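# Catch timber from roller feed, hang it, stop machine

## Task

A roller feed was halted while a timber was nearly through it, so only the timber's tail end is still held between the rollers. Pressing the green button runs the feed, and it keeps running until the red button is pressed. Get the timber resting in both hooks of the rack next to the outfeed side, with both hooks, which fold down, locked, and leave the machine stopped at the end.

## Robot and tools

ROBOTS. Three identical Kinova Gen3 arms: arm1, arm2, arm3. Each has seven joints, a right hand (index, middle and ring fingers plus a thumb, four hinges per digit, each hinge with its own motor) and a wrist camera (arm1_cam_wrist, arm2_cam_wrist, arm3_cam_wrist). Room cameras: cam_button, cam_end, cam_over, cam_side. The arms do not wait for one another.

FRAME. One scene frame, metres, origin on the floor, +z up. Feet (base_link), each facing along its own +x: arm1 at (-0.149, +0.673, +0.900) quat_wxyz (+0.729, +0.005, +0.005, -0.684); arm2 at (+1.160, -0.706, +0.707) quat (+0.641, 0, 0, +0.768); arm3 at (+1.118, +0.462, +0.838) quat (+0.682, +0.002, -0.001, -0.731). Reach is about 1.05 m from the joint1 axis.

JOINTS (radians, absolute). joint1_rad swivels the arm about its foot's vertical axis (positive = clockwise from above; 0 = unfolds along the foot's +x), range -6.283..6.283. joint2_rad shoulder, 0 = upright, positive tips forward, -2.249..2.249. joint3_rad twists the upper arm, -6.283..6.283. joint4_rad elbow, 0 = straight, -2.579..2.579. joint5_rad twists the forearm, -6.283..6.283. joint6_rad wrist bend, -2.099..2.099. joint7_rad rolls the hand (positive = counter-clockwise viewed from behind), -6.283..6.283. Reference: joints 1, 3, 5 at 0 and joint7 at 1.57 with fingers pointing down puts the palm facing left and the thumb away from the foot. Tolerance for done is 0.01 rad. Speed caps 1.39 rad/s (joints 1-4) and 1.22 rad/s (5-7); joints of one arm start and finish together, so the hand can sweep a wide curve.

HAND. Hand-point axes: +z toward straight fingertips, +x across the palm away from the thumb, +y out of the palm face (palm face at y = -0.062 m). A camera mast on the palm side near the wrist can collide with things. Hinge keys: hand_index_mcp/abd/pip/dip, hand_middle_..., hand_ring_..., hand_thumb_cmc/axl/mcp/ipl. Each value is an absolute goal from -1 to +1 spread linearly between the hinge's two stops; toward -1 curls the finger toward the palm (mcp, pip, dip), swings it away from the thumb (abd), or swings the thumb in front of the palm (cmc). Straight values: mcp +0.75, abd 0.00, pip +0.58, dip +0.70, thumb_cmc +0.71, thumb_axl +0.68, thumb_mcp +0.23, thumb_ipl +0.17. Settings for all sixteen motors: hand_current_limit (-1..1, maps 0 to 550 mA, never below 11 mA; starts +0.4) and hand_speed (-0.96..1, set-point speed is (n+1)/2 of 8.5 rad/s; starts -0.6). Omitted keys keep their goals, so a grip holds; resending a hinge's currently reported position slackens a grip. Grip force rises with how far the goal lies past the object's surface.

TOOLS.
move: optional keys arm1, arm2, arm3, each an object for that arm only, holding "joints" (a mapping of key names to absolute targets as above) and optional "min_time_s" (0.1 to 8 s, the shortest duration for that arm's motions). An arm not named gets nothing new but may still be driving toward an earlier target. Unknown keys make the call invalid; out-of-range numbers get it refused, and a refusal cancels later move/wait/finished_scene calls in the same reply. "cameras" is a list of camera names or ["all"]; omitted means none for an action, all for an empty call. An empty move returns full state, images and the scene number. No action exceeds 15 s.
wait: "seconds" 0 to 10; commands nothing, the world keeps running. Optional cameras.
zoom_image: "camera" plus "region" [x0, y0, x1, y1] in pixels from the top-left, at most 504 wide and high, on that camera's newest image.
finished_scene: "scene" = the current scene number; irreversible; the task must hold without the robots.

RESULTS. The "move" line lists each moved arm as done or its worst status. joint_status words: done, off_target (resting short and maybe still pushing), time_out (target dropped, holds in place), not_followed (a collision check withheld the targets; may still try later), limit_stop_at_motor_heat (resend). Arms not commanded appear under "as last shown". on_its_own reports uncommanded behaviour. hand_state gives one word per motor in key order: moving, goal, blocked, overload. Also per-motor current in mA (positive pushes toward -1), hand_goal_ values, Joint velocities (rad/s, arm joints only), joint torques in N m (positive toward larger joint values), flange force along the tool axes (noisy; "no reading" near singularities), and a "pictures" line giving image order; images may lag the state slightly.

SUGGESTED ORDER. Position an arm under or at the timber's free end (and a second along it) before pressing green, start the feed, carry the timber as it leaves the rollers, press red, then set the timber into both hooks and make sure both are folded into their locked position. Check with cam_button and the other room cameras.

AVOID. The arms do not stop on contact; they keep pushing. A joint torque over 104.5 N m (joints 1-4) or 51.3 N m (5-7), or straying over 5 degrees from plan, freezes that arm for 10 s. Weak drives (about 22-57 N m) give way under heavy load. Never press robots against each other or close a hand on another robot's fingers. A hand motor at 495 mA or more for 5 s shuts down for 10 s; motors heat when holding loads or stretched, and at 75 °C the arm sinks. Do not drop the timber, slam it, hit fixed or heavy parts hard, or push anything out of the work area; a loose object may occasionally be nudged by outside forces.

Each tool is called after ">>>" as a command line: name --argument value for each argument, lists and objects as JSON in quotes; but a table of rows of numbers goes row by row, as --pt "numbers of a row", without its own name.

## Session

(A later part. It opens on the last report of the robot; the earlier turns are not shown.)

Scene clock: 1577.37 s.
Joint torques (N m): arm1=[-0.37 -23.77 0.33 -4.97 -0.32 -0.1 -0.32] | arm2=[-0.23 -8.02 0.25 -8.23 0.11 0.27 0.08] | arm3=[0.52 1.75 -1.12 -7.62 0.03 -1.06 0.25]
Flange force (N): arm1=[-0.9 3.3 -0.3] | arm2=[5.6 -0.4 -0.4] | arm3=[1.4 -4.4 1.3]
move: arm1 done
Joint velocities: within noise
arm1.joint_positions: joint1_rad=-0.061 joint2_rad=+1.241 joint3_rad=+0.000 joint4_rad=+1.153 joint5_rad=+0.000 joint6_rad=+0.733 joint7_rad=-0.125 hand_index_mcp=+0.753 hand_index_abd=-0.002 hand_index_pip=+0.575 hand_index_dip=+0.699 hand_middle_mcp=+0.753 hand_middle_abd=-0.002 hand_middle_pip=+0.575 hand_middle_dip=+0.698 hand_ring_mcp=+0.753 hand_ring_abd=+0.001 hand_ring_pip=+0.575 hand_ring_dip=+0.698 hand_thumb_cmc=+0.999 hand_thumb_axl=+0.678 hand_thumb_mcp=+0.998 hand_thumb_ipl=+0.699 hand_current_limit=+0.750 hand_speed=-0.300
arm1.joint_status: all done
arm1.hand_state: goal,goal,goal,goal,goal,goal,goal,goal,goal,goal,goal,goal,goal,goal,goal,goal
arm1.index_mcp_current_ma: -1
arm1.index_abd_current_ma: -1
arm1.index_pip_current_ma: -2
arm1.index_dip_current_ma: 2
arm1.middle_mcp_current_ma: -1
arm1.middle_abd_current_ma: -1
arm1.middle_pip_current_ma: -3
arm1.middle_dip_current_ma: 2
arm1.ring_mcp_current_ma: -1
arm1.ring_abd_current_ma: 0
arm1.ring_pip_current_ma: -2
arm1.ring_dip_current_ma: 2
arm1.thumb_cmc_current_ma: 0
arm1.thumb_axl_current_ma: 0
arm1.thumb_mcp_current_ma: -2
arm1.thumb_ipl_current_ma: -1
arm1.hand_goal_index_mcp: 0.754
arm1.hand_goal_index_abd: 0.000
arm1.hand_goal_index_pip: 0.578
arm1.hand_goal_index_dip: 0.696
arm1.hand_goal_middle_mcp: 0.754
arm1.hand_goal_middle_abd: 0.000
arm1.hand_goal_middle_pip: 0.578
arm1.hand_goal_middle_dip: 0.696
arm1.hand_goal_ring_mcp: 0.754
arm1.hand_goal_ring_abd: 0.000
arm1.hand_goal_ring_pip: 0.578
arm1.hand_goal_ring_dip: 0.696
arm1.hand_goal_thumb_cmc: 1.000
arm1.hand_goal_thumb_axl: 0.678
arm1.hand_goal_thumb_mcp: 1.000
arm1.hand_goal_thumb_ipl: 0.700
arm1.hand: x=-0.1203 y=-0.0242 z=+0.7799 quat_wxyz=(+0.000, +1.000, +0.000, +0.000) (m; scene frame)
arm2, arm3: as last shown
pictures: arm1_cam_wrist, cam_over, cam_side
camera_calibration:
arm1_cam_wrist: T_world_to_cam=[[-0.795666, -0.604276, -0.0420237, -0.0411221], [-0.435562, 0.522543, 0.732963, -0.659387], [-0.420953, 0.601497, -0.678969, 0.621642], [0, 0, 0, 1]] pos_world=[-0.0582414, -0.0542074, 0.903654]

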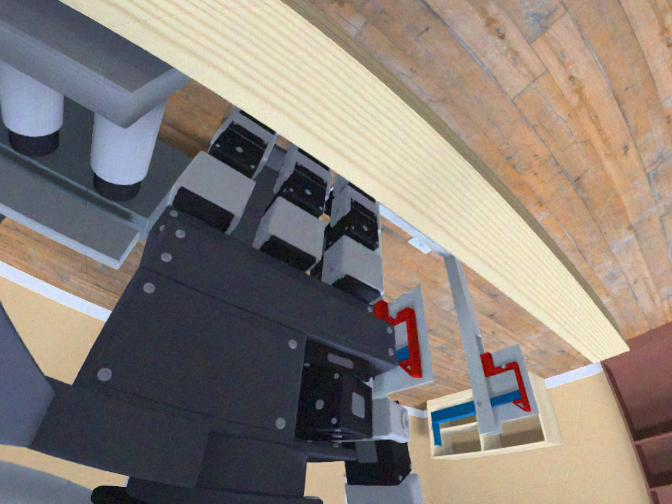

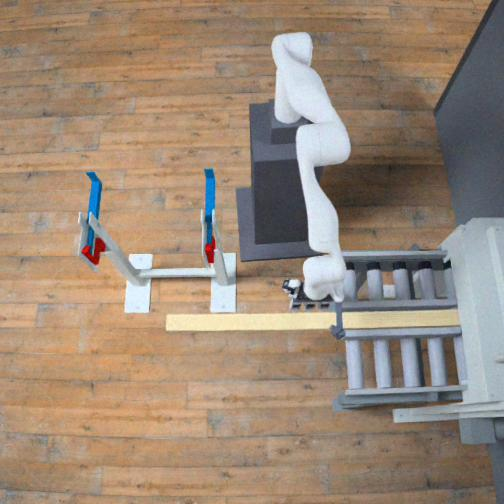

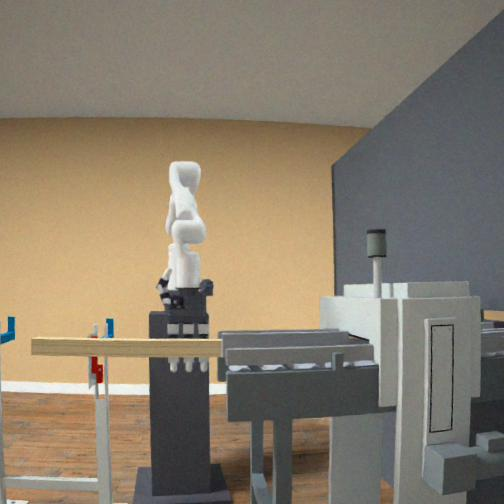

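>>> move --arm1 '{"joints":{"joint1_rad":-0.0611,"joint2_rad":1.3723,"joint4_rad":1.0790,"joint6_rad":0.6762,"joint7_rad":-0.1248},"min_time_s":2}' --cameras '[]'

>>> move --arm1 '{"joints":{"hand_index_pip":-0.75,"hand_middle_pip":-0.75,"hand_ring_pip":-0.75,"hand_index_mcp":0.74,"hand_middle_mcp":0.74,"hand_ring_mcp":0.74,"hand_thumb_mcp":0.2247,"hand_thumb_ipl":0.1676,"hand_thumb_cmc":-0.571}}' --cameras '["arm1_cam_wrist","cam_side"]'

>>> zoom_image --camera "cam_side" --region '[140, 280, 260, 390]'

Scene clock: 1620.10 s.
Joint torques (N m): arm1=[-0.34 -24.03 0.37 -4.57 -0.34 -0.15 -0.34] | arm2=[-0.31 -7.98 0.42 -8.17 0.06 0.35 0.04] | arm3=[0.52 1.69 -1.18 -7.76 0.03 -1.08 0.32]
Flange force (N): arm1=[-0.9 3.8 0.1] | arm2=[5.6 -0.5 -0.3] | arm3=[1.5 -4.4 1.8]
move: arm1 done
Joint velocities: within noise
arm1.joint_positions: joint1_rad=-0.061 joint2_rad=+1.372 joint3_rad=+0.000 joint4_rad=+1.079 joint5_rad=+0.000 joint6_rad=+0.676 joint7_rad=-0.125 hand_index_mcp=+0.753 hand_index_abd=-0.002 hand_index_pip=+0.575 hand_index_dip=+0.699 hand_middle_mcp=+0.753 hand_middle_abd=-0.002 hand_middle_pip=+0.575 hand_middle_dip=+0.698 hand_ring_mcp=+0.753 hand_ring_abd=+0.001 hand_ring_pip=+0.575 hand_ring_dip=+0.698 hand_thumb_cmc=+0.999 hand_thumb_axl=+0.678 hand_thumb_mcp=+0.998 hand_thumb_ipl=+0.699 hand_current_limit=+0.750 hand_speed=-0.300
arm1.joint_status: all done
arm1.hand_state: goal,goal,goal,goal,goal,goal,goal,goal,goal,goal,goal,goal,goal,goal,goal,goal
arm1.index_mcp_current_ma: -1
arm1.index_abd_current_ma: -1
arm1.index_pip_current_ma: -2
arm1.index_dip_current_ma: 2
arm1.middle_mcp_current_ma: -1
arm1.middle_abd_current_ma: -1
arm1.middle_pip_current_ma: -3
arm1.middle_dip_current_ma: 2
arm1.ring_mcp_current_ma: -1
arm1.ring_abd_current_ma: 0
arm1.ring_pip_current_ma: -2
arm1.ring_dip_current_ma: 2
arm1.thumb_cmc_current_ma: 0
arm1.thumb_axl_current_ma: 0
arm1.thumb_mcp_current_ma: -2
arm1.thumb_ipl_current_ma: -1
arm1.hand_goal_index_mcp: 0.754
arm1.hand_goal_index_abd: 0.000
arm1.hand_goal_index_pip: 0.578
arm1.hand_goal_index_dip: 0.696
arm1.hand_goal_middle_mcp: 0.754
arm1.hand_goal_middle_abd: 0.000
arm1.hand_goal_middle_pip: 0.578
arm1.hand_goal_middle_dip: 0.696
arm1.hand_goal_ring_mcp: 0.754
arm1.hand_goal_ring_abd: 0.000
arm1.hand_goal_ring_pip: 0.578
arm1.hand_goal_ring_dip: 0.696
arm1.hand_goal_thumb_cmc: 1.000
arm1.hand_goal_thumb_axl: 0.678
arm1.hand_goal_thumb_mcp: 1.000
arm1.hand_goal_thumb_ipl: 0.700
arm1.hand: x=-0.1202 y=-0.0242 z=+0.7150 quat_wxyz=(+0.000, +1.000, +0.000, +0.000) (m; scene frame)
arm2.joint_positions: joint1_rad=-0.501 joint2_rad=+0.107 joint3_rad=+0.000 joint4_rad=+1.743 joint5_rad=+0.000 joint6_rad=+1.292 joint7_rad=+1.413 hand_index_mcp=+0.753 hand_index_abd=+0.000 hand_index_pip=+0.577 hand_index_dip=+0.696 hand_middle_mcp=+0.753 hand_middle_abd=+0.000 hand_middle_pip=-0.893 hand_middle_dip=-0.697 hand_ring_mcp=+0.753 hand_ring_abd=+0.000 hand_ring_pip=-0.894 hand_ring_dip=-0.697 hand_thumb_cmc=+0.714 hand_thumb_axl=+0.677 hand_thumb_mcp=+0.223 hand_thumb_ipl=+0.168 hand_current_limit=+0.400 hand_speed=-0.600
arm2.joint_status: not commanded
arm2.hand_state: goal,goal,goal,goal,goal,goal,goal,goal,goal,goal,goal,goal,goal,goal,goal,goal
arm2.index_mcp_current_ma: 0
arm2.index_abd_current_ma: 0
arm2.index_pip_current_ma: 0
arm2.index_dip_current_ma: 0
arm2.middle_mcp_current_ma: 0
arm2.middle_abd_current_ma: 0
arm2.middle_pip_current_ma: 1
arm2.middle_dip_current_ma: 0
arm2.ring_mcp_current_ma: 0
arm2.ring_abd_current_ma: 0
arm2.ring_pip_current_ma: 1
arm2.ring_dip_current_ma: 0
arm2.thumb_cmc_current_ma: 0
arm2.thumb_axl_current_ma: 0
arm2.thumb_mcp_current_ma: 0
arm2.thumb_ipl_current_ma: 0
arm2.hand_goal_index_mcp: 0.754
arm2.hand_goal_index_abd: 0.000
arm2.hand_goal_index_pip: 0.576
arm2.hand_goal_index_dip: 0.696
arm2.hand_goal_middle_mcp: 0.754
arm2.hand_goal_middle_abd: 0.000
arm2.hand_goal_middle_pip: -0.900
arm2.hand_goal_middle_dip: -0.700
arm2.hand_goal_ring_mcp: 0.754
arm2.hand_goal_ring_abd: 0.000
arm2.hand_goal_ring_pip: -0.900
arm2.hand_goal_ring_dip: -0.700
arm2.hand_goal_thumb_cmc: 0.714
arm2.hand_goal_thumb_axl: 0.678
arm2.hand_goal_thumb_mcp: 0.226
arm2.hand_goal_thumb_ipl: 0.168
arm2.hand: x=+0.8758 y=-0.4431 z=+1.0222 quat_wxyz=(+0.000, -0.866, +0.500, +0.000) (m; scene frame)
arm3.joint_positions: joint1_rad=+0.103 joint2_rad=-0.471 joint3_rad=-0.133 joint4_rad=+1.346 joint5_rad=+0.040 joint6_rad=+1.916 joint7_rad=+1.503 hand_index_mcp=+0.753 hand_index_abd=+0.000 hand_index_pip=+0.577 hand_index_dip=+0.696 hand_middle_mcp=+0.753 hand_middle_abd=+0.000 hand_middle_pip=+0.577 hand_middle_dip=+0.696 hand_ring_mcp=+0.753 hand_ring_abd=+0.000 hand_ring_pip=+0.577 hand_ring_dip=+0.696 hand_thumb_cmc=+0.714 hand_thumb_axl=+0.677 hand_thumb_mcp=+0.224 hand_thumb_ipl=+0.168 hand_current_limit=+0.400 hand_speed=-0.600
arm3.joint_status: not commanded
arm3.hand_state: goal,goal,goal,goal,goal,goal,goal,goal,goal,goal,goal,goal,goal,goal,goal,goal
arm3.index_mcp_current_ma: -1
arm3.index_abd_current_ma: 0
arm3.index_pip_current_ma: 0
arm3.index_dip_current_ma: 0
arm3.middle_mcp_current_ma: -1
arm3.middle_abd_current_ma: 0
arm3.middle_pip_current_ma: 0
arm3.middle_dip_current_ma: 0
arm3.ring_mcp_current_ma: -1
arm3.ring_abd_current_ma: 0
arm3.ring_pip_current_ma: 0
arm3.ring_dip_current_ma: 0
arm3.thumb_cmc_current_ma: 0
arm3.thumb_axl_current_ma: -1
arm3.thumb_mcp_current_ma: -2
arm3.thumb_ipl_current_ma: 0
arm3.hand_goal_index_mcp: 0.754
arm3.hand_goal_index_abd: 0.000
arm3.hand_goal_index_pip: 0.576
arm3.hand_goal_index_dip: 0.696
arm3.hand_goal_middle_mcp: 0.754
arm3.hand_goal_middle_abd: 0.000
arm3.hand_goal_middle_pip: 0.576
arm3.hand_goal_middle_dip: 0.696
arm3.hand_goal_ring_mcp: 0.754
arm3.hand_goal_ring_abd: 0.000
arm3.hand_goal_ring_pip: 0.576
arm3.hand_goal_ring_dip: 0.696
arm3.hand_goal_thumb_cmc: 0.714
arm3.hand_goal_thumb_axl: 0.678
arm3.hand_goal_thumb_mcp: 0.226
arm3.hand_goal_thumb_ipl: 0.168
arm3.hand: x=+1.1706 y=+0.2766 z=+1.4187 quat_wxyz=(+0.091, +0.740, +0.648, -0.153) (m; scene frame)
pictures: none
No camera images: "cameras" was empty.

Scene clock: 1621.20 s.
Joint torques (N m): arm1=[-0.3 -24.21 0.35 -4.7 -0.28 -0.23 -0.33] | arm2=[-0.23 -7.96 0.25 -8.22 0.02 0.27 -0.02] | arm3=[0.5 1.76 -1.14 -7.64 -0.03 -1.09 0.28]
Flange force (N): arm1=[-0.8 3.7 0.2] | arm2=[5.7 -0.7 -0.4] | arm3=[1.4 -4.4 1.3]
move: arm1 done
Joint velocities: within noise
arm1.joint_positions: joint1_rad=-0.061 joint2_rad=+1.372 joint3_rad=+0.000 joint4_rad=+1.079 joint5_rad=+0.000 joint6_rad=+0.676 joint7_rad=-0.125 hand_index_mcp=+0.742 hand_index_abd=-0.002 hand_index_pip=-0.743 hand_index_dip=+0.699 hand_middle_mcp=+0.742 hand_middle_abd=-0.002 hand_middle_pip=-0.741 hand_middle_dip=+0.698 hand_ring_mcp=+0.742 hand_ring_abd=+0.001 hand_ring_pip=-0.743 hand_ring_dip=+0.698 hand_thumb_cmc=-0.568 hand_thumb_axl=+0.678 hand_thumb_mcp=+0.222 hand_thumb_ipl=+0.169 hand_current_limit=+0.750 hand_speed=-0.300
arm1.joint_status: all done
arm1.hand_state: goal,goal,goal,goal,goal,goal,goal,goal,goal,goal,goal,goal,goal,goal,goal,goal
arm1.index_mcp_current_ma: 1
arm1.index_abd_current_ma: -1
arm1.index_pip_current_ma: 8
arm1.index_dip_current_ma: 2
arm1.middle_mcp_current_ma: 1
arm1.middle_abd_current_ma: -1
arm1.middle_pip_current_ma: 10
arm1.middle_dip_current_ma: 2
arm1.ring_mcp_current_ma: 1
arm1.ring_abd_current_ma: 0
arm1.ring_pip_current_ma: 8
arm1.ring_dip_current_ma: 2
arm1.thumb_cmc_current_ma: 1
arm1.thumb_axl_current_ma: 0
arm1.thumb_mcp_current_ma: -2
arm1.thumb_ipl_current_ma: 0
arm1.hand_goal_index_mcp: 0.740
arm1.hand_goal_index_abd: 0.000
arm1.hand_goal_index_pip: -0.750
arm1.hand_goal_index_dip: 0.696
arm1.hand_goal_middle_mcp: 0.740
arm1.hand_goal_middle_abd: 0.000
arm1.hand_goal_middle_pip: -0.750
arm1.hand_goal_middle_dip: 0.696
arm1.hand_goal_ring_mcp: 0.740
arm1.hand_goal_ring_abd: 0.000
arm1.hand_goal_ring_pip: -0.750
arm1.hand_goal_ring_dip: 0.696
arm1.hand_goal_thumb_cmc: -0.570
arm1.hand_goal_thumb_axl: 0.678
arm1.hand_goal_thumb_mcp: 0.224
arm1.hand_goal_thumb_ipl: 0.168
arm1.hand: x=-0.1202 y=-0.0242 z=+0.7150 quat_wxyz=(+0.000, +1.000, +0.000, +0.000) (m; scene frame)
arm2, arm3: as last shown
pictures: arm1_cam_wrist, cam_side
camera_calibration:
arm1_cam_wrist: T_world_to_cam=[[-0.795598, -0.604366, -0.0420281, -0.0438465], [-0.435607, 0.522469, 0.732989, -0.611846], [-0.421035, 0.601472, -0.678941, 0.577548], [0, 0, 0, 1]] pos_world=[-0.0582411, -0.0542077, 0.838754]

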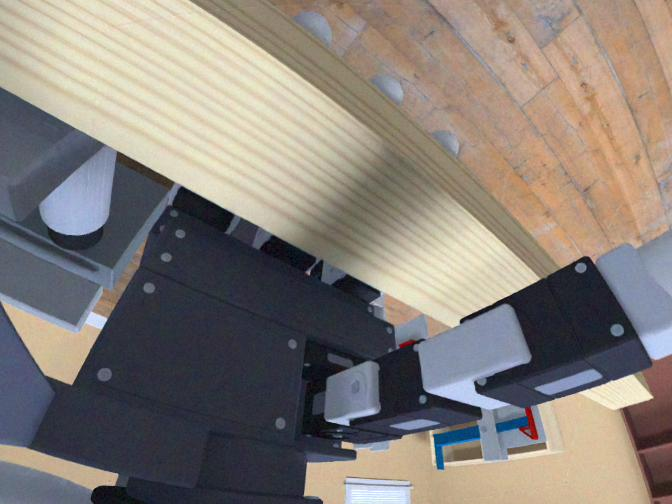

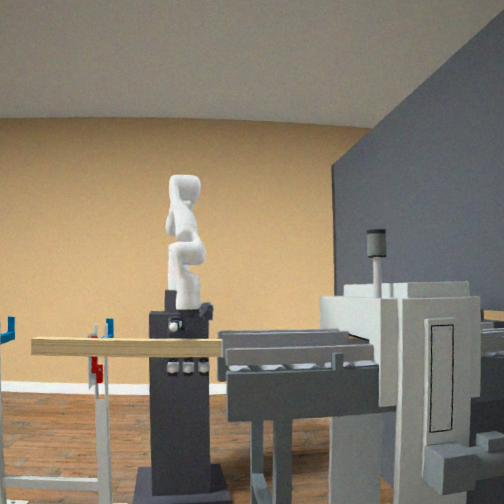

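Scaled by 4.200 from the camera's 504x504 image, which has a finer 720x720 frame.

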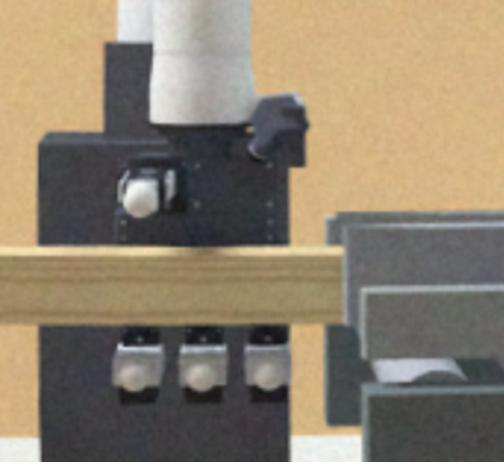

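>>> move --arm1 '{"joints":{"joint1_rad":-0.0576,"joint2_rad":1.4029,"joint4_rad":0.9867,"joint6_rad":0.7379,"joint7_rad":-0.1213},"min_time_s":1}' --cameras '[]'

>>> move --arm1 '{"joints":{"hand_thumb_mcp":-0.1685,"hand_thumb_ipl":-0.2108}}' --cameras '["arm1_cam_wrist","cam_side"]'

>>> zoom_image --camera "cam_side" --region '[140, 280, 260, 390]'

Scene clock: 1635.73 s.
Joint torques (N m): arm1=[-0.32 -24.68 0.36 -5.09 -0.33 -0.25 -0.32] | arm2=[-0.35 -7.94 0.4 -8.25 0.09 0.19 0.1] | arm3=[0.64 1.78 -1.14 -7.77 -0.03 -1.13 0.29]
Flange force (N): arm1=[-0.8 4.0 0.2] | arm2=[5.8 -0.4 -0.6] | arm3=[1.8 -4.5 1.7]
move: arm1 done
Joint velocities: within noise
arm1.joint_positions: joint1_rad=-0.058 joint2_rad=+1.403 joint3_rad=+0.000 joint4_rad=+0.987 joint5_rad=+0.000 joint6_rad=+0.738 joint7_rad=-0.121 hand_index_mcp=+0.742 hand_index_abd=-0.002 hand_index_pip=-0.743 hand_index_dip=+0.699 hand_middle_mcp=+0.742 hand_middle_abd=-0.002 hand_middle_pip=-0.741 hand_middle_dip=+0.698 hand_ring_mcp=+0.742 hand_ring_abd=+0.001 hand_ring_pip=-0.743 hand_ring_dip=+0.698 hand_thumb_cmc=-0.568 hand_thumb_axl=+0.678 hand_thumb_mcp=+0.222 hand_thumb_ipl=+0.169 hand_current_limit=+0.750 hand_speed=-0.300
arm1.joint_status: all done
arm1.hand_state: goal,goal,goal,goal,goal,goal,goal,goal,goal,goal,goal,goal,goal,goal,goal,goal
arm1.index_mcp_current_ma: 1
arm1.index_abd_current_ma: -1
arm1.index_pip_current_ma: 8
arm1.index_dip_current_ma: 2
arm1.middle_mcp_current_ma: 1
arm1.middle_abd_current_ma: -1
arm1.middle_pip_current_ma: 10
arm1.middle_dip_current_ma: 2
arm1.ring_mcp_current_ma: 1
arm1.ring_abd_current_ma: 0
arm1.ring_pip_current_ma: 8
arm1.ring_dip_current_ma: 2
arm1.thumb_cmc_current_ma: 1
arm1.thumb_axl_current_ma: 0
arm1.thumb_mcp_current_ma: -2
arm1.thumb_ipl_current_ma: 0
arm1.hand_goal_index_mcp: 0.740
arm1.hand_goal_index_abd: 0.000
arm1.hand_goal_index_pip: -0.750
arm1.hand_goal_index_dip: 0.696
arm1.hand_goal_middle_mcp: 0.740
arm1.hand_goal_middle_abd: 0.000
arm1.hand_goal_middle_pip: -0.750
arm1.hand_goal_middle_dip: 0.696
arm1.hand_goal_ring_mcp: 0.740
arm1.hand_goal_ring_abd: 0.000
arm1.hand_goal_ring_pip: -0.750
arm1.hand_goal_ring_dip: 0.696
arm1.hand_goal_thumb_cmc: -0.570
arm1.hand_goal_thumb_axl: 0.678
arm1.hand_goal_thumb_mcp: 0.224
arm1.hand_goal_thumb_ipl: 0.168
arm1.hand: x=-0.1204 y=-0.0411 z=+0.7149 quat_wxyz=(+0.000, +1.000, +0.000, +0.000) (m; scene frame)
arm2, arm3: as last shown
pictures: none
No camera images: "cameras" was empty.

Scene clock: 1636.40 s.
Joint torques (N m): arm1=[-0.32 -24.68 0.36 -5.1 -0.31 -0.2 -0.29] | arm2=[-0.28 -7.97 0.32 -8.14 0.05 0.29 0.09] | arm3=[0.51 1.78 -1.23 -7.7 0.01 -1.11 0.33]
Flange force (N): arm1=[-0.7 3.7 0.2] | arm2=[5.5 -0.4 -0.5] | arm3=[1.6 -4.6 1.5]
move: arm1 done
Joint velocities: within noise
arm1.joint_positions: joint1_rad=-0.058 joint2_rad=+1.403 joint3_rad=+0.000 joint4_rad=+0.987 joint5_rad=+0.000 joint6_rad=+0.738 joint7_rad=-0.121 hand_index_mcp=+0.742 hand_index_abd=-0.002 hand_index_pip=-0.743 hand_index_dip=+0.699 hand_middle_mcp=+0.742 hand_middle_abd=-0.002 hand_middle_pip=-0.741 hand_middle_dip=+0.698 hand_ring_mcp=+0.742 hand_ring_abd=+0.001 hand_ring_pip=-0.743 hand_ring_dip=+0.698 hand_thumb_cmc=-0.568 hand_thumb_axl=+0.678 hand_thumb_mcp=-0.169 hand_thumb_ipl=-0.208 hand_current_limit=+0.750 hand_speed=-0.300
arm1.joint_status: all done
arm1.hand_state: goal,goal,goal,goal,goal,goal,goal,goal,goal,goal,goal,goal,goal,goal,goal,goal
arm1.index_mcp_current_ma: 1
arm1.index_abd_current_ma: -1
arm1.index_pip_current_ma: 8
arm1.index_dip_current_ma: 2
arm1.middle_mcp_current_ma: 1
arm1.middle_abd_current_ma: -1
arm1.middle_pip_current_ma: 10
arm1.middle_dip_current_ma: 2
arm1.ring_mcp_current_ma: 1
arm1.ring_abd_current_ma: 0
arm1.ring_pip_current_ma: 8
arm1.ring_dip_current_ma: 2
arm1.thumb_cmc_current_ma: 1
arm1.thumb_axl_current_ma: 0
arm1.thumb_mcp_current_ma: -1
arm1.thumb_ipl_current_ma: 1
arm1.hand_goal_index_mcp: 0.740
arm1.hand_goal_index_abd: 0.000
arm1.hand_goal_index_pip: -0.750
arm1.hand_goal_index_dip: 0.696
arm1.hand_goal_middle_mcp: 0.740
arm1.hand_goal_middle_abd: 0.000
arm1.hand_goal_middle_pip: -0.750
arm1.hand_goal_middle_dip: 0.696
arm1.hand_goal_ring_mcp: 0.740
arm1.hand_goal_ring_abd: 0.000
arm1.hand_goal_ring_pip: -0.750
arm1.hand_goal_ring_dip: 0.696
arm1.hand_goal_thumb_cmc: -0.570
arm1.hand_goal_thumb_axl: 0.678
arm1.hand_goal_thumb_mcp: -0.168
arm1.hand_goal_thumb_ipl: -0.210
arm1.hand: x=-0.1204 y=-0.0411 z=+0.7148 quat_wxyz=(+0.000, +1.000, +0.000, +0.000) (m; scene frame)
arm2, arm3: as last shown
pictures: arm1_cam_wrist, cam_side
camera_calibration:
arm1_cam_wrist: T_world_to_cam=[[-0.795608, -0.604353, -0.0420107, -0.0541583], [-0.435589, 0.522483, 0.73299, -0.602985], [-0.421035, 0.601472, -0.678941, 0.587602], [0, 0, 0, 1]] pos_world=[-0.0583411, -0.0711076, 0.838654]

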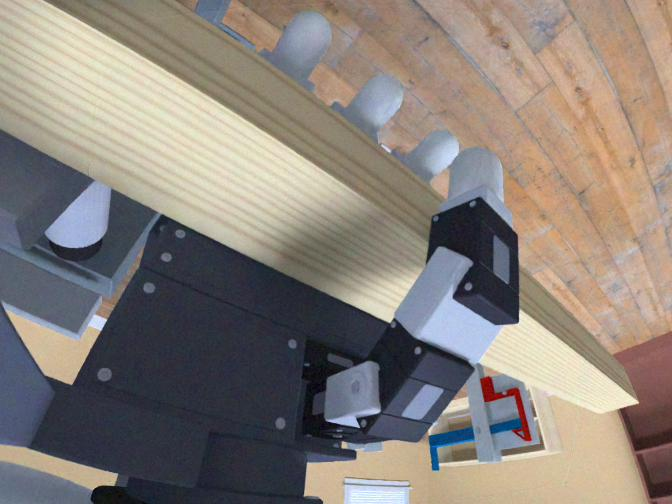

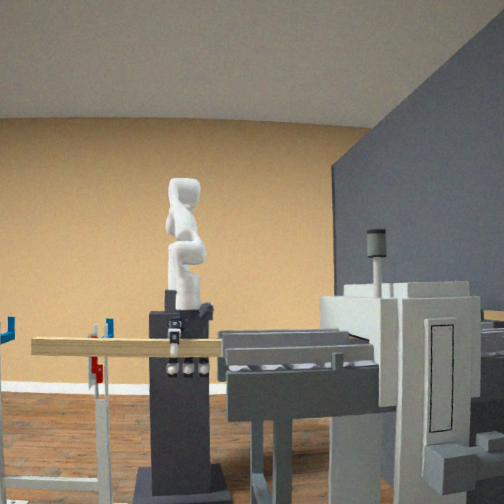

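Scaled by 4.200 from the camera's 504x504 image, which has a finer 720x720 frame.

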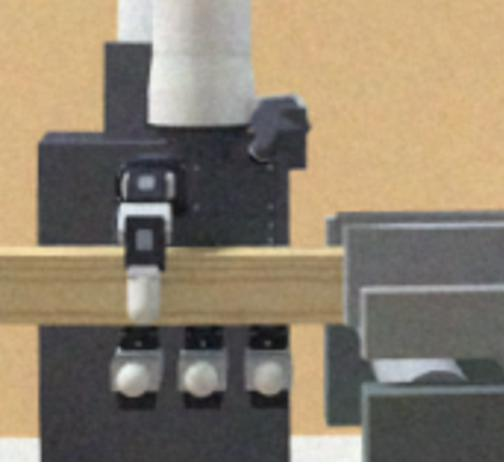

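>>> move --arm1 '{"joints":{"joint1_rad":-0.0576,"joint2_rad":1.3840,"joint4_rad":1.0000,"joint6_rad":0.7435,"joint7_rad":-0.1213},"min_time_s":1.5}' --cameras '[]'

>>> move --arm1 '{"joints":{"joint1_rad":-0.0576,"joint2_rad":1.3736,"joint4_rad":1.0070,"joint6_rad":0.7469,"joint7_rad":-0.1213},"min_time_s":1.5}' --cameras '["cam_side","cam_button"]'

>>> zoom_image --camera "cam_side" --region '[140, 280, 260, 390]'

>>> zoom_image --camera "cam_button" --region '[100, 50, 350, 400]'

Scene clock: 1651.83 s.
Joint torques (N m): arm1=[-0.34 -24.67 0.36 -5.14 -0.34 -0.25 -0.3] | arm2=[-0.28 -7.98 0.27 -8.18 0.13 0.22 0.05] | arm3=[0.46 1.71 -1.19 -7.8 0.02 -1.17 0.28]
Flange force (N): arm1=[-0.8 3.9 0.2] | arm2=[5.6 -0.6 -0.6] | arm3=[1.6 -4.5 1.6]
move: arm1 done
Joint velocities: within noise
arm1.joint_positions: joint1_rad=-0.058 joint2_rad=+1.384 joint3_rad=+0.000 joint4_rad=+1.000 joint5_rad=+0.000 joint6_rad=+0.744 joint7_rad=-0.121 hand_index_mcp=+0.742 hand_index_abd=-0.002 hand_index_pip=-0.743 hand_index_dip=+0.699 hand_middle_mcp=+0.742 hand_middle_abd=-0.002 hand_middle_pip=-0.741 hand_middle_dip=+0.698 hand_ring_mcp=+0.742 hand_ring_abd=+0.001 hand_ring_pip=-0.743 hand_ring_dip=+0.698 hand_thumb_cmc=-0.568 hand_thumb_axl=+0.678 hand_thumb_mcp=-0.169 hand_thumb_ipl=-0.208 hand_current_limit=+0.750 hand_speed=-0.300
arm1.joint_status: all done
arm1.hand_state: goal,goal,goal,goal,goal,goal,goal,goal,goal,goal,goal,goal,goal,goal,goal,goal
arm1.index_mcp_current_ma: 1
arm1.index_abd_current_ma: -1
arm1.index_pip_current_ma: 8
arm1.index_dip_current_ma: 2
arm1.middle_mcp_current_ma: 1
arm1.middle_abd_current_ma: -1
arm1.middle_pip_current_ma: 10
arm1.middle_dip_current_ma: 2
arm1.ring_mcp_current_ma: 1
arm1.ring_abd_current_ma: 0
arm1.ring_pip_current_ma: 8
arm1.ring_dip_current_ma: 2
arm1.thumb_cmc_current_ma: 1
arm1.thumb_axl_current_ma: 0
arm1.thumb_mcp_current_ma: -1
arm1.thumb_ipl_current_ma: 1
arm1.hand_goal_index_mcp: 0.740
arm1.hand_goal_index_abd: 0.000
arm1.hand_goal_index_pip: -0.750
arm1.hand_goal_index_dip: 0.696
arm1.hand_goal_middle_mcp: 0.740
arm1.hand_goal_middle_abd: 0.000
arm1.hand_goal_middle_pip: -0.750
arm1.hand_goal_middle_dip: 0.696
arm1.hand_goal_ring_mcp: 0.740
arm1.hand_goal_ring_abd: 0.000
arm1.hand_goal_ring_pip: -0.750
arm1.hand_goal_ring_dip: 0.696
arm1.hand_goal_thumb_cmc: -0.570
arm1.hand_goal_thumb_axl: 0.678
arm1.hand_goal_thumb_mcp: -0.168
arm1.hand_goal_thumb_ipl: -0.210
arm1.hand: x=-0.1204 y=-0.0412 z=+0.7239 quat_wxyz=(+0.000, +1.000, +0.000, +0.000) (m; scene frame)
arm2, arm3: as last shown
pictures: none
No camera images: "cameras" was empty.

Scene clock: 1653.63 s.
Joint torques (N m): arm1=[-0.35 -24.66 0.35 -5.16 -0.33 -0.24 -0.3] | arm2=[-0.19 -7.93 0.29 -8.12 0.07 0.25 0.07] | arm3=[0.63 1.78 -1.2 -7.72 0.04 -1.11 0.27]
Flange force (N): arm1=[-0.8 3.8 0.1] | arm2=[5.6 -0.3 -0.7] | arm3=[1.7 -4.7 1.6]
move: arm1 done
Joint velocities: within noise
arm1.joint_positions: joint1_rad=-0.058 joint2_rad=+1.374 joint3_rad=+0.000 joint4_rad=+1.007 joint5_rad=+0.000 joint6_rad=+0.747 joint7_rad=-0.121 hand_index_mcp=+0.742 hand_index_abd=-0.002 hand_index_pip=-0.743 hand_index_dip=+0.699 hand_middle_mcp=+0.742 hand_middle_abd=-0.002 hand_middle_pip=-0.741 hand_middle_dip=+0.698 hand_ring_mcp=+0.742 hand_ring_abd=+0.001 hand_ring_pip=-0.743 hand_ring_dip=+0.698 hand_thumb_cmc=-0.568 hand_thumb_axl=+0.678 hand_thumb_mcp=-0.169 hand_thumb_ipl=-0.208 hand_current_limit=+0.750 hand_speed=-0.300
arm1.joint_status: all done
arm1.hand_state: goal,goal,goal,goal,goal,goal,goal,goal,goal,goal,goal,goal,goal,goal,goal,goal
arm1.index_mcp_current_ma: 1
arm1.index_abd_current_ma: -1
arm1.index_pip_current_ma: 8
arm1.index_dip_current_ma: 2
arm1.middle_mcp_current_ma: 1
arm1.middle_abd_current_ma: -1
arm1.middle_pip_current_ma: 10
arm1.middle_dip_current_ma: 2
arm1.ring_mcp_current_ma: 1
arm1.ring_abd_current_ma: 0
arm1.ring_pip_current_ma: 8
arm1.ring_dip_current_ma: 2
arm1.thumb_cmc_current_ma: 1
arm1.thumb_axl_current_ma: 0
arm1.thumb_mcp_current_ma: -1
arm1.thumb_ipl_current_ma: 1
arm1.hand_goal_index_mcp: 0.740
arm1.hand_goal_index_abd: 0.000
arm1.hand_goal_index_pip: -0.750
arm1.hand_goal_index_dip: 0.696
arm1.hand_goal_middle_mcp: 0.740
arm1.hand_goal_middle_abd: 0.000
arm1.hand_goal_middle_pip: -0.750
arm1.hand_goal_middle_dip: 0.696
arm1.hand_goal_ring_mcp: 0.740
arm1.hand_goal_ring_abd: 0.000
arm1.hand_goal_ring_pip: -0.750
arm1.hand_goal_ring_dip: 0.696
arm1.hand_goal_thumb_cmc: -0.570
arm1.hand_goal_thumb_axl: 0.678
arm1.hand_goal_thumb_mcp: -0.168
arm1.hand_goal_thumb_ipl: -0.210
arm1.hand: x=-0.1204 y=-0.0412 z=+0.7289 quat_wxyz=(+0.000, +1.000, +0.000, +0.000) (m; scene frame)
arm2, arm3: as last shown
pictures: cam_button, cam_side

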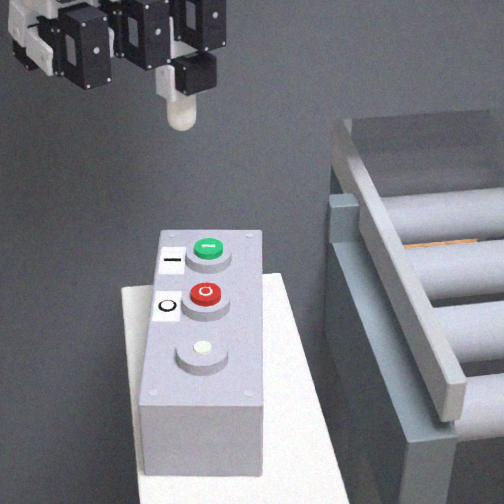

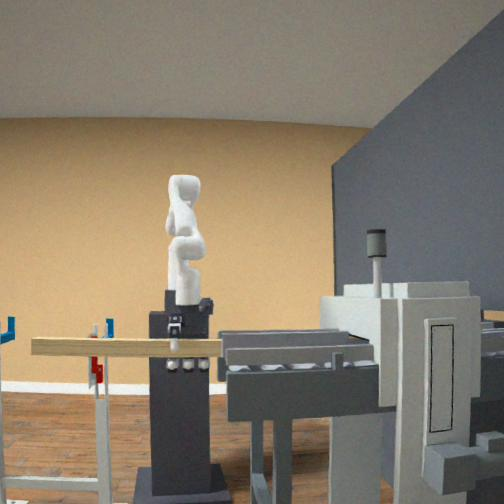

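Scaled by 4.200 from the camera's 504x504 image, which has a finer 720x720 frame.

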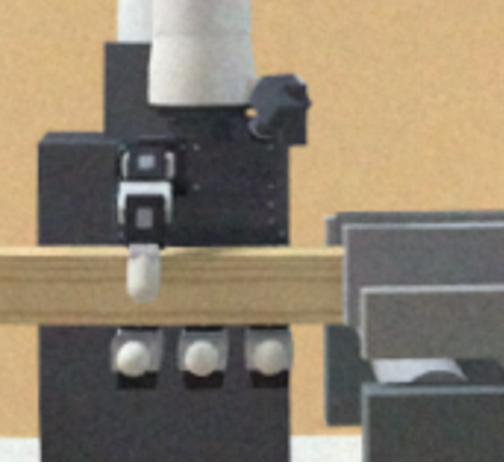

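Scaled by 1.440 from the camera's 504x504 image, which has a finer 720x720 frame.

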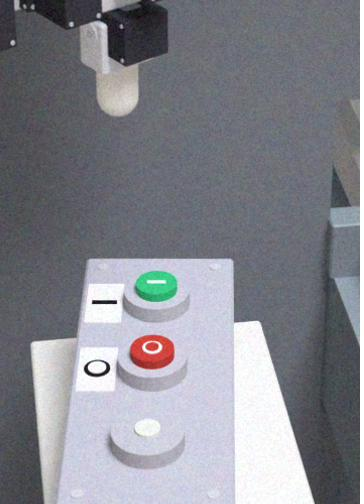

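>>> move --arm1 '{"joints":{"joint1_rad":-0.0576,"joint2_rad":1.3654,"joint4_rad":1.0123,"joint6_rad":0.7498,"joint7_rad":-0.1213},"min_time_s":1}' --cameras '[]'

>>> move --arm1 '{"joints":{"joint1_rad":-0.0576,"joint2_rad":1.3573,"joint4_rad":1.0172,"joint6_rad":0.7530,"joint7_rad":-0.1213},"min_time_s":1}' --cameras '[]'

Scene clock: 1670.10 s.
Joint torques (N m): arm1=[-0.31 -24.64 0.34 -5.14 -0.3 -0.26 -0.32] | arm2=[-0.25 -8 0.34 -8.22 0.1 0.29 0.13] | arm3=[0.55 1.82 -1.12 -7.73 0.01 -1.1 0.26]
Flange force (N): arm1=[-0.7 4.1 0.1] | arm2=[5.7 -0.2 -0.3] | arm3=[1.7 -4.4 1.6]
move: arm1 done
Joint velocities: within noise
arm1.joint_positions: joint1_rad=-0.058 joint2_rad=+1.365 joint3_rad=+0.000 joint4_rad=+1.012 joint5_rad=+0.000 joint6_rad=+0.750 joint7_rad=-0.121 hand_index_mcp=+0.742 hand_index_abd=-0.002 hand_index_pip=-0.743 hand_index_dip=+0.699 hand_middle_mcp=+0.742 hand_middle_abd=-0.002 hand_middle_pip=-0.741 hand_middle_dip=+0.698 hand_ring_mcp=+0.742 hand_ring_abd=+0.001 hand_ring_pip=-0.743 hand_ring_dip=+0.698 hand_thumb_cmc=-0.568 hand_thumb_axl=+0.678 hand_thumb_mcp=-0.169 hand_thumb_ipl=-0.208 hand_current_limit=+0.750 hand_speed=-0.300
arm1.joint_status: all done
arm1.hand_state: goal,goal,goal,goal,goal,goal,goal,goal,goal,goal,goal,goal,goal,goal,goal,goal
arm1.index_mcp_current_ma: 1
arm1.index_abd_current_ma: -1
arm1.index_pip_current_ma: 8
arm1.index_dip_current_ma: 2
arm1.middle_mcp_current_ma: 1
arm1.middle_abd_current_ma: -1
arm1.middle_pip_current_ma: 10
arm1.middle_dip_current_ma: 2
arm1.ring_mcp_current_ma: 1
arm1.ring_abd_current_ma: 0
arm1.ring_pip_current_ma: 8
arm1.ring_dip_current_ma: 2
arm1.thumb_cmc_current_ma: 1
arm1.thumb_axl_current_ma: 0
arm1.thumb_mcp_current_ma: -1
arm1.thumb_ipl_current_ma: 1
arm1.hand_goal_index_mcp: 0.740
arm1.hand_goal_index_abd: 0.000
arm1.hand_goal_index_pip: -0.750
arm1.hand_goal_index_dip: 0.696
arm1.hand_goal_middle_mcp: 0.740
arm1.hand_goal_middle_abd: 0.000
arm1.hand_goal_middle_pip: -0.750
arm1.hand_goal_middle_dip: 0.696
arm1.hand_goal_ring_mcp: 0.740
arm1.hand_goal_ring_abd: 0.000
arm1.hand_goal_ring_pip: -0.750
arm1.hand_goal_ring_dip: 0.696
arm1.hand_goal_thumb_cmc: -0.570
arm1.hand_goal_thumb_axl: 0.678
arm1.hand_goal_thumb_mcp: -0.168
arm1.hand_goal_thumb_ipl: -0.210
arm1.hand: x=-0.1204 y=-0.0412 z=+0.7329 quat_wxyz=(+0.000, +1.000, +0.000, +0.000) (m; scene frame)
arm2, arm3: as last shown
pictures: none
No camera images: "cameras" was empty.

Scene clock: 1671.40 s.
Joint torques (N m): arm1=[-0.34 -24.64 0.38 -5.25 -0.35 -0.27 -0.31] | arm2=[-0.27 -7.95 0.3 -8.24 0.06 0.19 0.02] | arm3=[0.47 1.85 -1.15 -7.79 0 -1.14 0.31]
Flange force (N): arm1=[-0.8 3.6 0.0] | arm2=[5.8 -0.6 -0.6] | arm3=[1.9 -4.3 1.8]
move: arm1 done
Joint velocities: within noise
arm1.joint_positions: joint1_rad=-0.058 joint2_rad=+1.357 joint3_rad=+0.000 joint4_rad=+1.017 joint5_rad=+0.000 joint6_rad=+0.753 joint7_rad=-0.121 hand_index_mcp=+0.742 hand_index_abd=-0.002 hand_index_pip=-0.743 hand_index_dip=+0.699 hand_middle_mcp=+0.742 hand_middle_abd=-0.002 hand_middle_pip=-0.741 hand_middle_dip=+0.698 hand_ring_mcp=+0.742 hand_ring_abd=+0.001 hand_ring_pip=-0.743 hand_ring_dip=+0.698 hand_thumb_cmc=-0.568 hand_thumb_axl=+0.678 hand_thumb_mcp=-0.169 hand_thumb_ipl=-0.208 hand_current_limit=+0.750 hand_speed=-0.300
arm1.joint_status: all done
arm1.hand_state: goal,goal,goal,goal,goal,goal,goal,goal,goal,goal,goal,goal,goal,goal,goal,goal
arm1.index_mcp_current_ma: 1
arm1.index_abd_current_ma: -1
arm1.index_pip_current_ma: 8
arm1.index_dip_current_ma: 2
arm1.middle_mcp_current_ma: 1
arm1.middle_abd_current_ma: -1
arm1.middle_pip_current_ma: 10
arm1.middle_dip_current_ma: 2
arm1.ring_mcp_current_ma: 1
arm1.ring_abd_current_ma: 0
arm1.ring_pip_current_ma: 8
arm1.ring_dip_current_ma: 2
arm1.thumb_cmc_current_ma: 1
arm1.thumb_axl_current_ma: 0
arm1.thumb_mcp_current_ma: -1
arm1.thumb_ipl_current_ma: 1
arm1.hand_goal_index_mcp: 0.740
arm1.hand_goal_index_abd: 0.000
arm1.hand_goal_index_pip: -0.750
arm1.hand_goal_index_dip: 0.696
arm1.hand_goal_middle_mcp: 0.740
arm1.hand_goal_middle_abd: 0.000
arm1.hand_goal_middle_pip: -0.750
arm1.hand_goal_middle_dip: 0.696
arm1.hand_goal_ring_mcp: 0.740
arm1.hand_goal_ring_abd: 0.000
arm1.hand_goal_ring_pip: -0.750
arm1.hand_goal_ring_dip: 0.696
arm1.hand_goal_thumb_cmc: -0.570
arm1.hand_goal_thumb_axl: 0.678
arm1.hand_goal_thumb_mcp: -0.168
arm1.hand_goal_thumb_ipl: -0.210
arm1.hand: x=-0.1204 y=-0.0413 z=+0.7370 quat_wxyz=(+0.000, +1.000, +0.000, +0.000) (m; scene frame)
arm2, arm3: as last shown
pictures: none
No camera images: "cameras" was empty.

>>> move --arm1 '{"joints":{"joint1_rad":-0.0576,"joint2_rad":1.3512,"joint4_rad":1.0209,"joint6_rad":0.7554,"joint7_rad":-0.1213},"min_time_s":1}' --cameras '["cam_side","cam_over"]'

>>> zoom_image --camera "cam_side" --region '[140, 280, 260, 390]'

Scene clock: 1680.63 s.
Joint torques (N m): arm1=[-0.41 -24.95 0.3 -5.14 -0.33 -0.16 -0.29] | arm2=[-0.26 -7.96 0.34 -8.18 0.1 0.29 0.02] | arm3=[0.51 1.89 -1.07 -7.76 0.05 -1.13 0.27]
Flange force (N): arm1=[-0.8 4.5 0.9] | arm2=[5.6 -0.5 -0.4] | arm3=[2.0 -4.2 1.7]
move: arm1 done
Joint velocities: within noise
arm1.joint_positions: joint1_rad=-0.058 joint2_rad=+1.351 joint3_rad=+0.000 joint4_rad=+1.021 joint5_rad=+0.000 joint6_rad=+0.755 joint7_rad=-0.121 hand_index_mcp=+0.742 hand_index_abd=-0.002 hand_index_pip=-0.743 hand_index_dip=+0.699 hand_middle_mcp=+0.742 hand_middle_abd=-0.002 hand_middle_pip=-0.741 hand_middle_dip=+0.698 hand_ring_mcp=+0.743 hand_ring_abd=+0.001 hand_ring_pip=-0.741 hand_ring_dip=+0.698 hand_thumb_cmc=-0.568 hand_thumb_axl=+0.678 hand_thumb_mcp=-0.169 hand_thumb_ipl=-0.208 hand_current_limit=+0.750 hand_speed=-0.300
arm1.joint_status: all done
arm1.hand_state: goal,goal,goal,goal,goal,goal,goal,goal,goal,goal,goal,goal,goal,goal,goal,goal
arm1.index_mcp_current_ma: 1
arm1.index_abd_current_ma: -1
arm1.index_pip_current_ma: 8
arm1.index_dip_current_ma: 2
arm1.middle_mcp_current_ma: 1
arm1.middle_abd_current_ma: -1
arm1.middle_pip_current_ma: 10
arm1.middle_dip_current_ma: 2
arm1.ring_mcp_current_ma: 3
arm1.ring_abd_current_ma: 0
arm1.ring_pip_current_ma: 10
arm1.ring_dip_current_ma: 2
arm1.thumb_cmc_current_ma: 1
arm1.thumb_axl_current_ma: 0
arm1.thumb_mcp_current_ma: -1
arm1.thumb_ipl_current_ma: 1
arm1.hand_goal_index_mcp: 0.740
arm1.hand_goal_index_abd: 0.000
arm1.hand_goal_index_pip: -0.750
arm1.hand_goal_index_dip: 0.696
arm1.hand_goal_middle_mcp: 0.740
arm1.hand_goal_middle_abd: 0.000
arm1.hand_goal_middle_pip: -0.750
arm1.hand_goal_middle_dip: 0.696
arm1.hand_goal_ring_mcp: 0.740
arm1.hand_goal_ring_abd: 0.000
arm1.hand_goal_ring_pip: -0.750
arm1.hand_goal_ring_dip: 0.696
arm1.hand_goal_thumb_cmc: -0.570
arm1.hand_goal_thumb_axl: 0.678
arm1.hand_goal_thumb_mcp: -0.168
arm1.hand_goal_thumb_ipl: -0.210
arm1.hand: x=-0.1204 y=-0.0413 z=+0.7400 quat_wxyz=(+0.000, +1.000, +0.000, +0.000) (m; scene frame)
arm2.joint_positions: joint1_rad=-0.501 joint2_rad=+0.107 joint3_rad=+0.000 joint4_rad=+1.743 joint5_rad=+0.000 joint6_rad=+1.292 joint7_rad=+1.413 hand_index_mcp=+0.753 hand_index_abd=+0.000 hand_index_pip=+0.577 hand_index_dip=+0.696 hand_middle_mcp=+0.753 hand_middle_abd=+0.000 hand_middle_pip=-0.893 hand_middle_dip=-0.697 hand_ring_mcp=+0.753 hand_ring_abd=+0.000 hand_ring_pip=-0.894 hand_ring_dip=-0.697 hand_thumb_cmc=+0.714 hand_thumb_axl=+0.677 hand_thumb_mcp=+0.223 hand_thumb_ipl=+0.168 hand_current_limit=+0.400 hand_speed=-0.600
arm2.joint_status: not commanded
arm2.hand_state: goal,goal,goal,goal,goal,goal,goal,goal,goal,goal,goal,goal,goal,goal,goal,goal
arm2.index_mcp_current_ma: 0
arm2.index_abd_current_ma: 0
arm2.index_pip_current_ma: 0
arm2.index_dip_current_ma: 0
arm2.middle_mcp_current_ma: 0
arm2.middle_abd_current_ma: 0
arm2.middle_pip_current_ma: 1
arm2.middle_dip_current_ma: 0
arm2.ring_mcp_current_ma: 0
arm2.ring_abd_current_ma: 0
arm2.ring_pip_current_ma: 1
arm2.ring_dip_current_ma: 0
arm2.thumb_cmc_current_ma: 0
arm2.thumb_axl_current_ma: 0
arm2.thumb_mcp_current_ma: 0
arm2.thumb_ipl_current_ma: 0
arm2.hand_goal_index_mcp: 0.754
arm2.hand_goal_index_abd: 0.000
arm2.hand_goal_index_pip: 0.576
arm2.hand_goal_index_dip: 0.696
arm2.hand_goal_middle_mcp: 0.754
arm2.hand_goal_middle_abd: 0.000
arm2.hand_goal_middle_pip: -0.900
arm2.hand_goal_middle_dip: -0.700
arm2.hand_goal_ring_mcp: 0.754
arm2.hand_goal_ring_abd: 0.000
arm2.hand_goal_ring_pip: -0.900
arm2.hand_goal_ring_dip: -0.700
arm2.hand_goal_thumb_cmc: 0.714
arm2.hand_goal_thumb_axl: 0.678
arm2.hand_goal_thumb_mcp: 0.226
arm2.hand_goal_thumb_ipl: 0.168
arm2.hand: x=+0.8758 y=-0.4431 z=+1.0222 quat_wxyz=(+0.000, -0.866, +0.500, +0.000) (m; scene frame)
arm3.joint_positions: joint1_rad=+0.103 joint2_rad=-0.471 joint3_rad=-0.133 joint4_rad=+1.346 joint5_rad=+0.040 joint6_rad=+1.916 joint7_rad=+1.503 hand_index_mcp=+0.753 hand_index_abd=+0.000 hand_index_pip=+0.577 hand_index_dip=+0.696 hand_middle_mcp=+0.753 hand_middle_abd=+0.000 hand_middle_pip=+0.577 hand_middle_dip=+0.696 hand_ring_mcp=+0.753 hand_ring_abd=+0.000 hand_ring_pip=+0.577 hand_ring_dip=+0.696 hand_thumb_cmc=+0.714 hand_thumb_axl=+0.677 hand_thumb_mcp=+0.224 hand_thumb_ipl=+0.168 hand_current_limit=+0.400 hand_speed=-0.600
arm3.joint_status: not commanded
arm3.hand_state: goal,goal,goal,goal,goal,goal,goal,goal,goal,goal,goal,goal,goal,goal,goal,goal
arm3.index_mcp_current_ma: -1
arm3.index_abd_current_ma: 0
arm3.index_pip_current_ma: 0
arm3.index_dip_current_ma: 0
arm3.middle_mcp_current_ma: -1
arm3.middle_abd_current_ma: 0
arm3.middle_pip_current_ma: 0
arm3.middle_dip_current_ma: 0
arm3.ring_mcp_current_ma: -1
arm3.ring_abd_current_ma: 0
arm3.ring_pip_current_ma: 0
arm3.ring_dip_current_ma: 0
arm3.thumb_cmc_current_ma: 0
arm3.thumb_axl_current_ma: -1
arm3.thumb_mcp_current_ma: -2
arm3.thumb_ipl_current_ma: 0
arm3.hand_goal_index_mcp: 0.754
arm3.hand_goal_index_abd: 0.000
arm3.hand_goal_index_pip: 0.576
arm3.hand_goal_index_dip: 0.696
arm3.hand_goal_middle_mcp: 0.754
arm3.hand_goal_middle_abd: 0.000
arm3.hand_goal_middle_pip: 0.576
arm3.hand_goal_middle_dip: 0.696
arm3.hand_goal_ring_mcp: 0.754
arm3.hand_goal_ring_abd: 0.000
arm3.hand_goal_ring_pip: 0.576
arm3.hand_goal_ring_dip: 0.696
arm3.hand_goal_thumb_cmc: 0.714
arm3.hand_goal_thumb_axl: 0.678
arm3.hand_goal_thumb_mcp: 0.226
arm3.hand_goal_thumb_ipl: 0.168
arm3.hand: x=+1.1706 y=+0.2766 z=+1.4187 quat_wxyz=(+0.091, +0.740, +0.648, -0.153) (m; scene frame)
pictures: cam_over, cam_side

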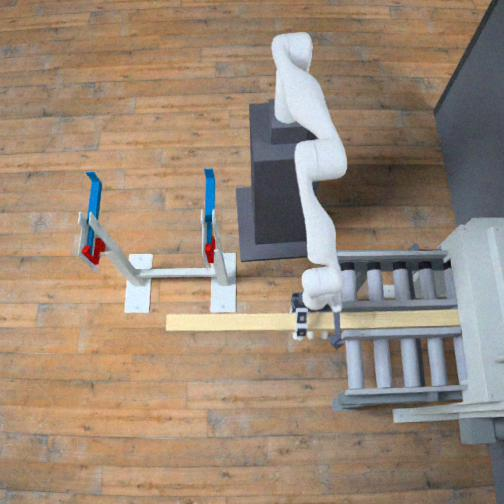

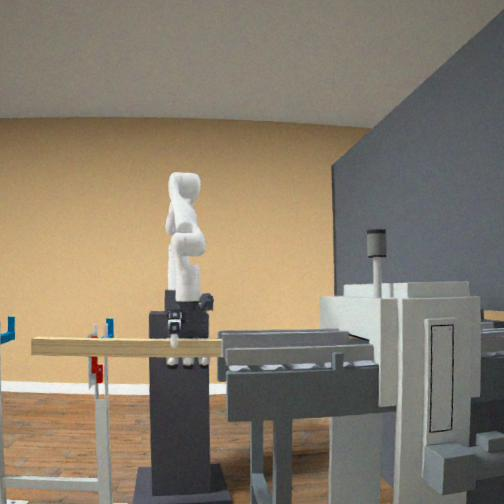

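Scaled by 4.200 from the camera's 504x504 image, which has a finer 720x720 frame.

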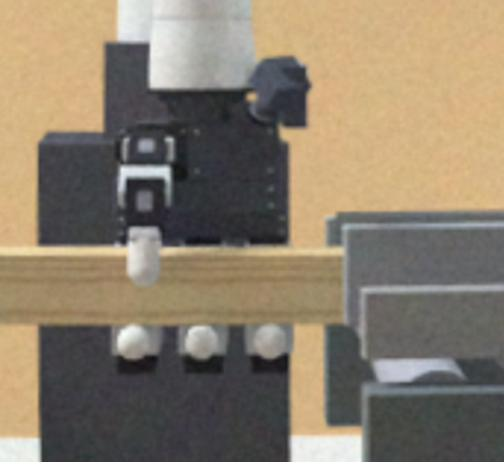

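>>> move --arm1 '{"joints":{"joint1_rad":-0.0576,"joint2_rad":1.3550,"joint4_rad":1.0186,"joint6_rad":0.7539,"joint7_rad":-0.1213},"min_time_s":1}' --cameras '["arm2_cam_wrist","arm3_cam_wrist"]'

>>> zoom_image --camera "arm2_cam_wrist" --region '[200, 80, 380, 200]'

>>> zoom_image --camera "arm3_cam_wrist" --region '[380, 60, 520, 240]'

Scene clock: 1708.80 s.
Joint torques (N m): arm1=[-0.35 -24.65 0.38 -5.19 -0.33 -0.25 -0.32] | arm2=[-0.18 -7.96 0.37 -8.22 0.02 0.25 0.11] | arm3=[0.49 1.75 -1.19 -7.64 0 -1.17 0.32]
Flange force (N): arm1=[-0.8 4.0 0.1] | arm2=[5.8 -0.1 -0.5] | arm3=[1.4 -4.5 1.0]
move: arm1 done
Joint velocities: within noise
arm1.joint_positions: joint1_rad=-0.058 joint2_rad=+1.355 joint3_rad=+0.000 joint4_rad=+1.019 joint5_rad=+0.000 joint6_rad=+0.754 joint7_rad=-0.121 hand_index_mcp=+0.742 hand_index_abd=-0.002 hand_index_pip=-0.743 hand_index_dip=+0.699 hand_middle_mcp=+0.742 hand_middle_abd=-0.002 hand_middle_pip=-0.741 hand_middle_dip=+0.698 hand_ring_mcp=+0.743 hand_ring_abd=+0.001 hand_ring_pip=-0.743 hand_ring_dip=+0.698 hand_thumb_cmc=-0.568 hand_thumb_axl=+0.678 hand_thumb_mcp=-0.169 hand_thumb_ipl=-0.208 hand_current_limit=+0.750 hand_speed=-0.300
arm1.joint_status: all done
arm1.hand_state: goal,goal,goal,goal,goal,goal,goal,goal,goal,goal,goal,goal,goal,goal,goal,goal
arm1.index_mcp_current_ma: 1
arm1.index_abd_current_ma: -1
arm1.index_pip_current_ma: 8
arm1.index_dip_current_ma: 2
arm1.middle_mcp_current_ma: 1
arm1.middle_abd_current_ma: -1
arm1.middle_pip_current_ma: 10
arm1.middle_dip_current_ma: 2
arm1.ring_mcp_current_ma: 3
arm1.ring_abd_current_ma: 0
arm1.ring_pip_current_ma: 8
arm1.ring_dip_current_ma: 2
arm1.thumb_cmc_current_ma: 1
arm1.thumb_axl_current_ma: 0
arm1.thumb_mcp_current_ma: -1
arm1.thumb_ipl_current_ma: 1
arm1.hand_goal_index_mcp: 0.740
arm1.hand_goal_index_abd: 0.000
arm1.hand_goal_index_pip: -0.750
arm1.hand_goal_index_dip: 0.696
arm1.hand_goal_middle_mcp: 0.740
arm1.hand_goal_middle_abd: 0.000
arm1.hand_goal_middle_pip: -0.750
arm1.hand_goal_middle_dip: 0.696
arm1.hand_goal_ring_mcp: 0.740
arm1.hand_goal_ring_abd: 0.000
arm1.hand_goal_ring_pip: -0.750
arm1.hand_goal_ring_dip: 0.696
arm1.hand_goal_thumb_cmc: -0.570
arm1.hand_goal_thumb_axl: 0.678
arm1.hand_goal_thumb_mcp: -0.168
arm1.hand_goal_thumb_ipl: -0.210
arm1.hand: x=-0.1204 y=-0.0413 z=+0.7381 quat_wxyz=(+0.000, +1.000, +0.000, +0.000) (m; scene frame)
arm2, arm3: as last shown
pictures: arm2_cam_wrist, arm3_cam_wrist
camera_calibration:
arm2_cam_wrist: T_world_to_cam=[[-0.928732, 0.366893, 0.0533533, 0.948016], [0.28633, 0.618372, 0.731868, -0.775476], [0.235525, 0.694986, -0.679355, 0.923892], [0, 0, 0, 1]] pos_world=[0.884895, -0.510379, 1.14462]

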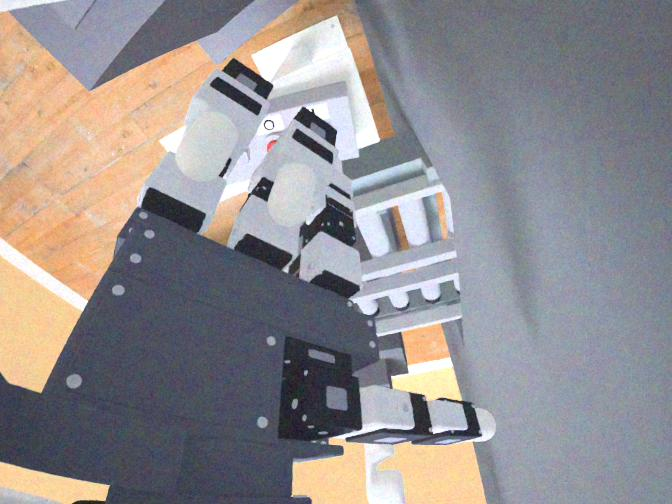

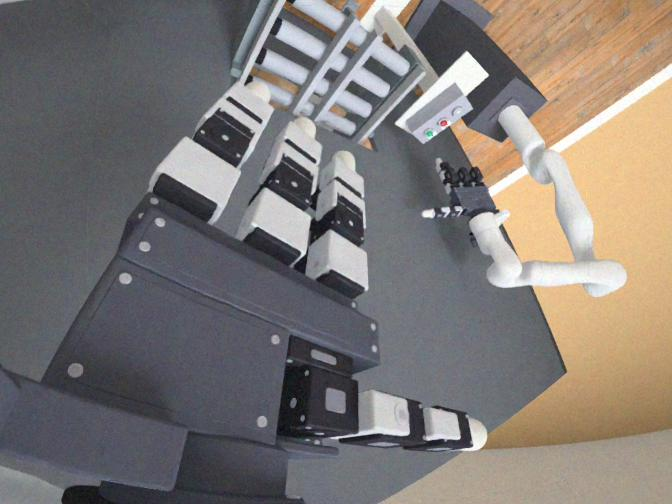

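Scaled by 2.800 from the camera's 672x504 image, which has a finer 960x720 frame.

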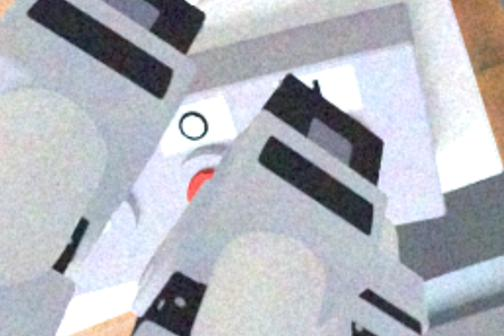

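Scaled by 2.800 from the camera's 672x504 image, which has a finer 960x720 frame.

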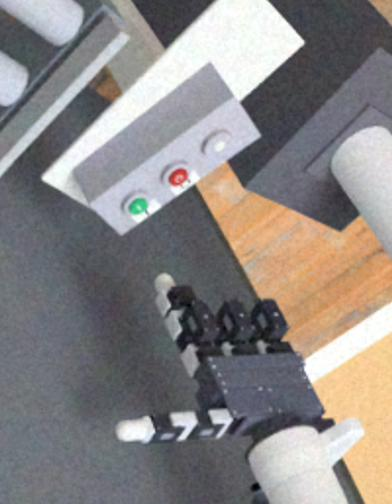

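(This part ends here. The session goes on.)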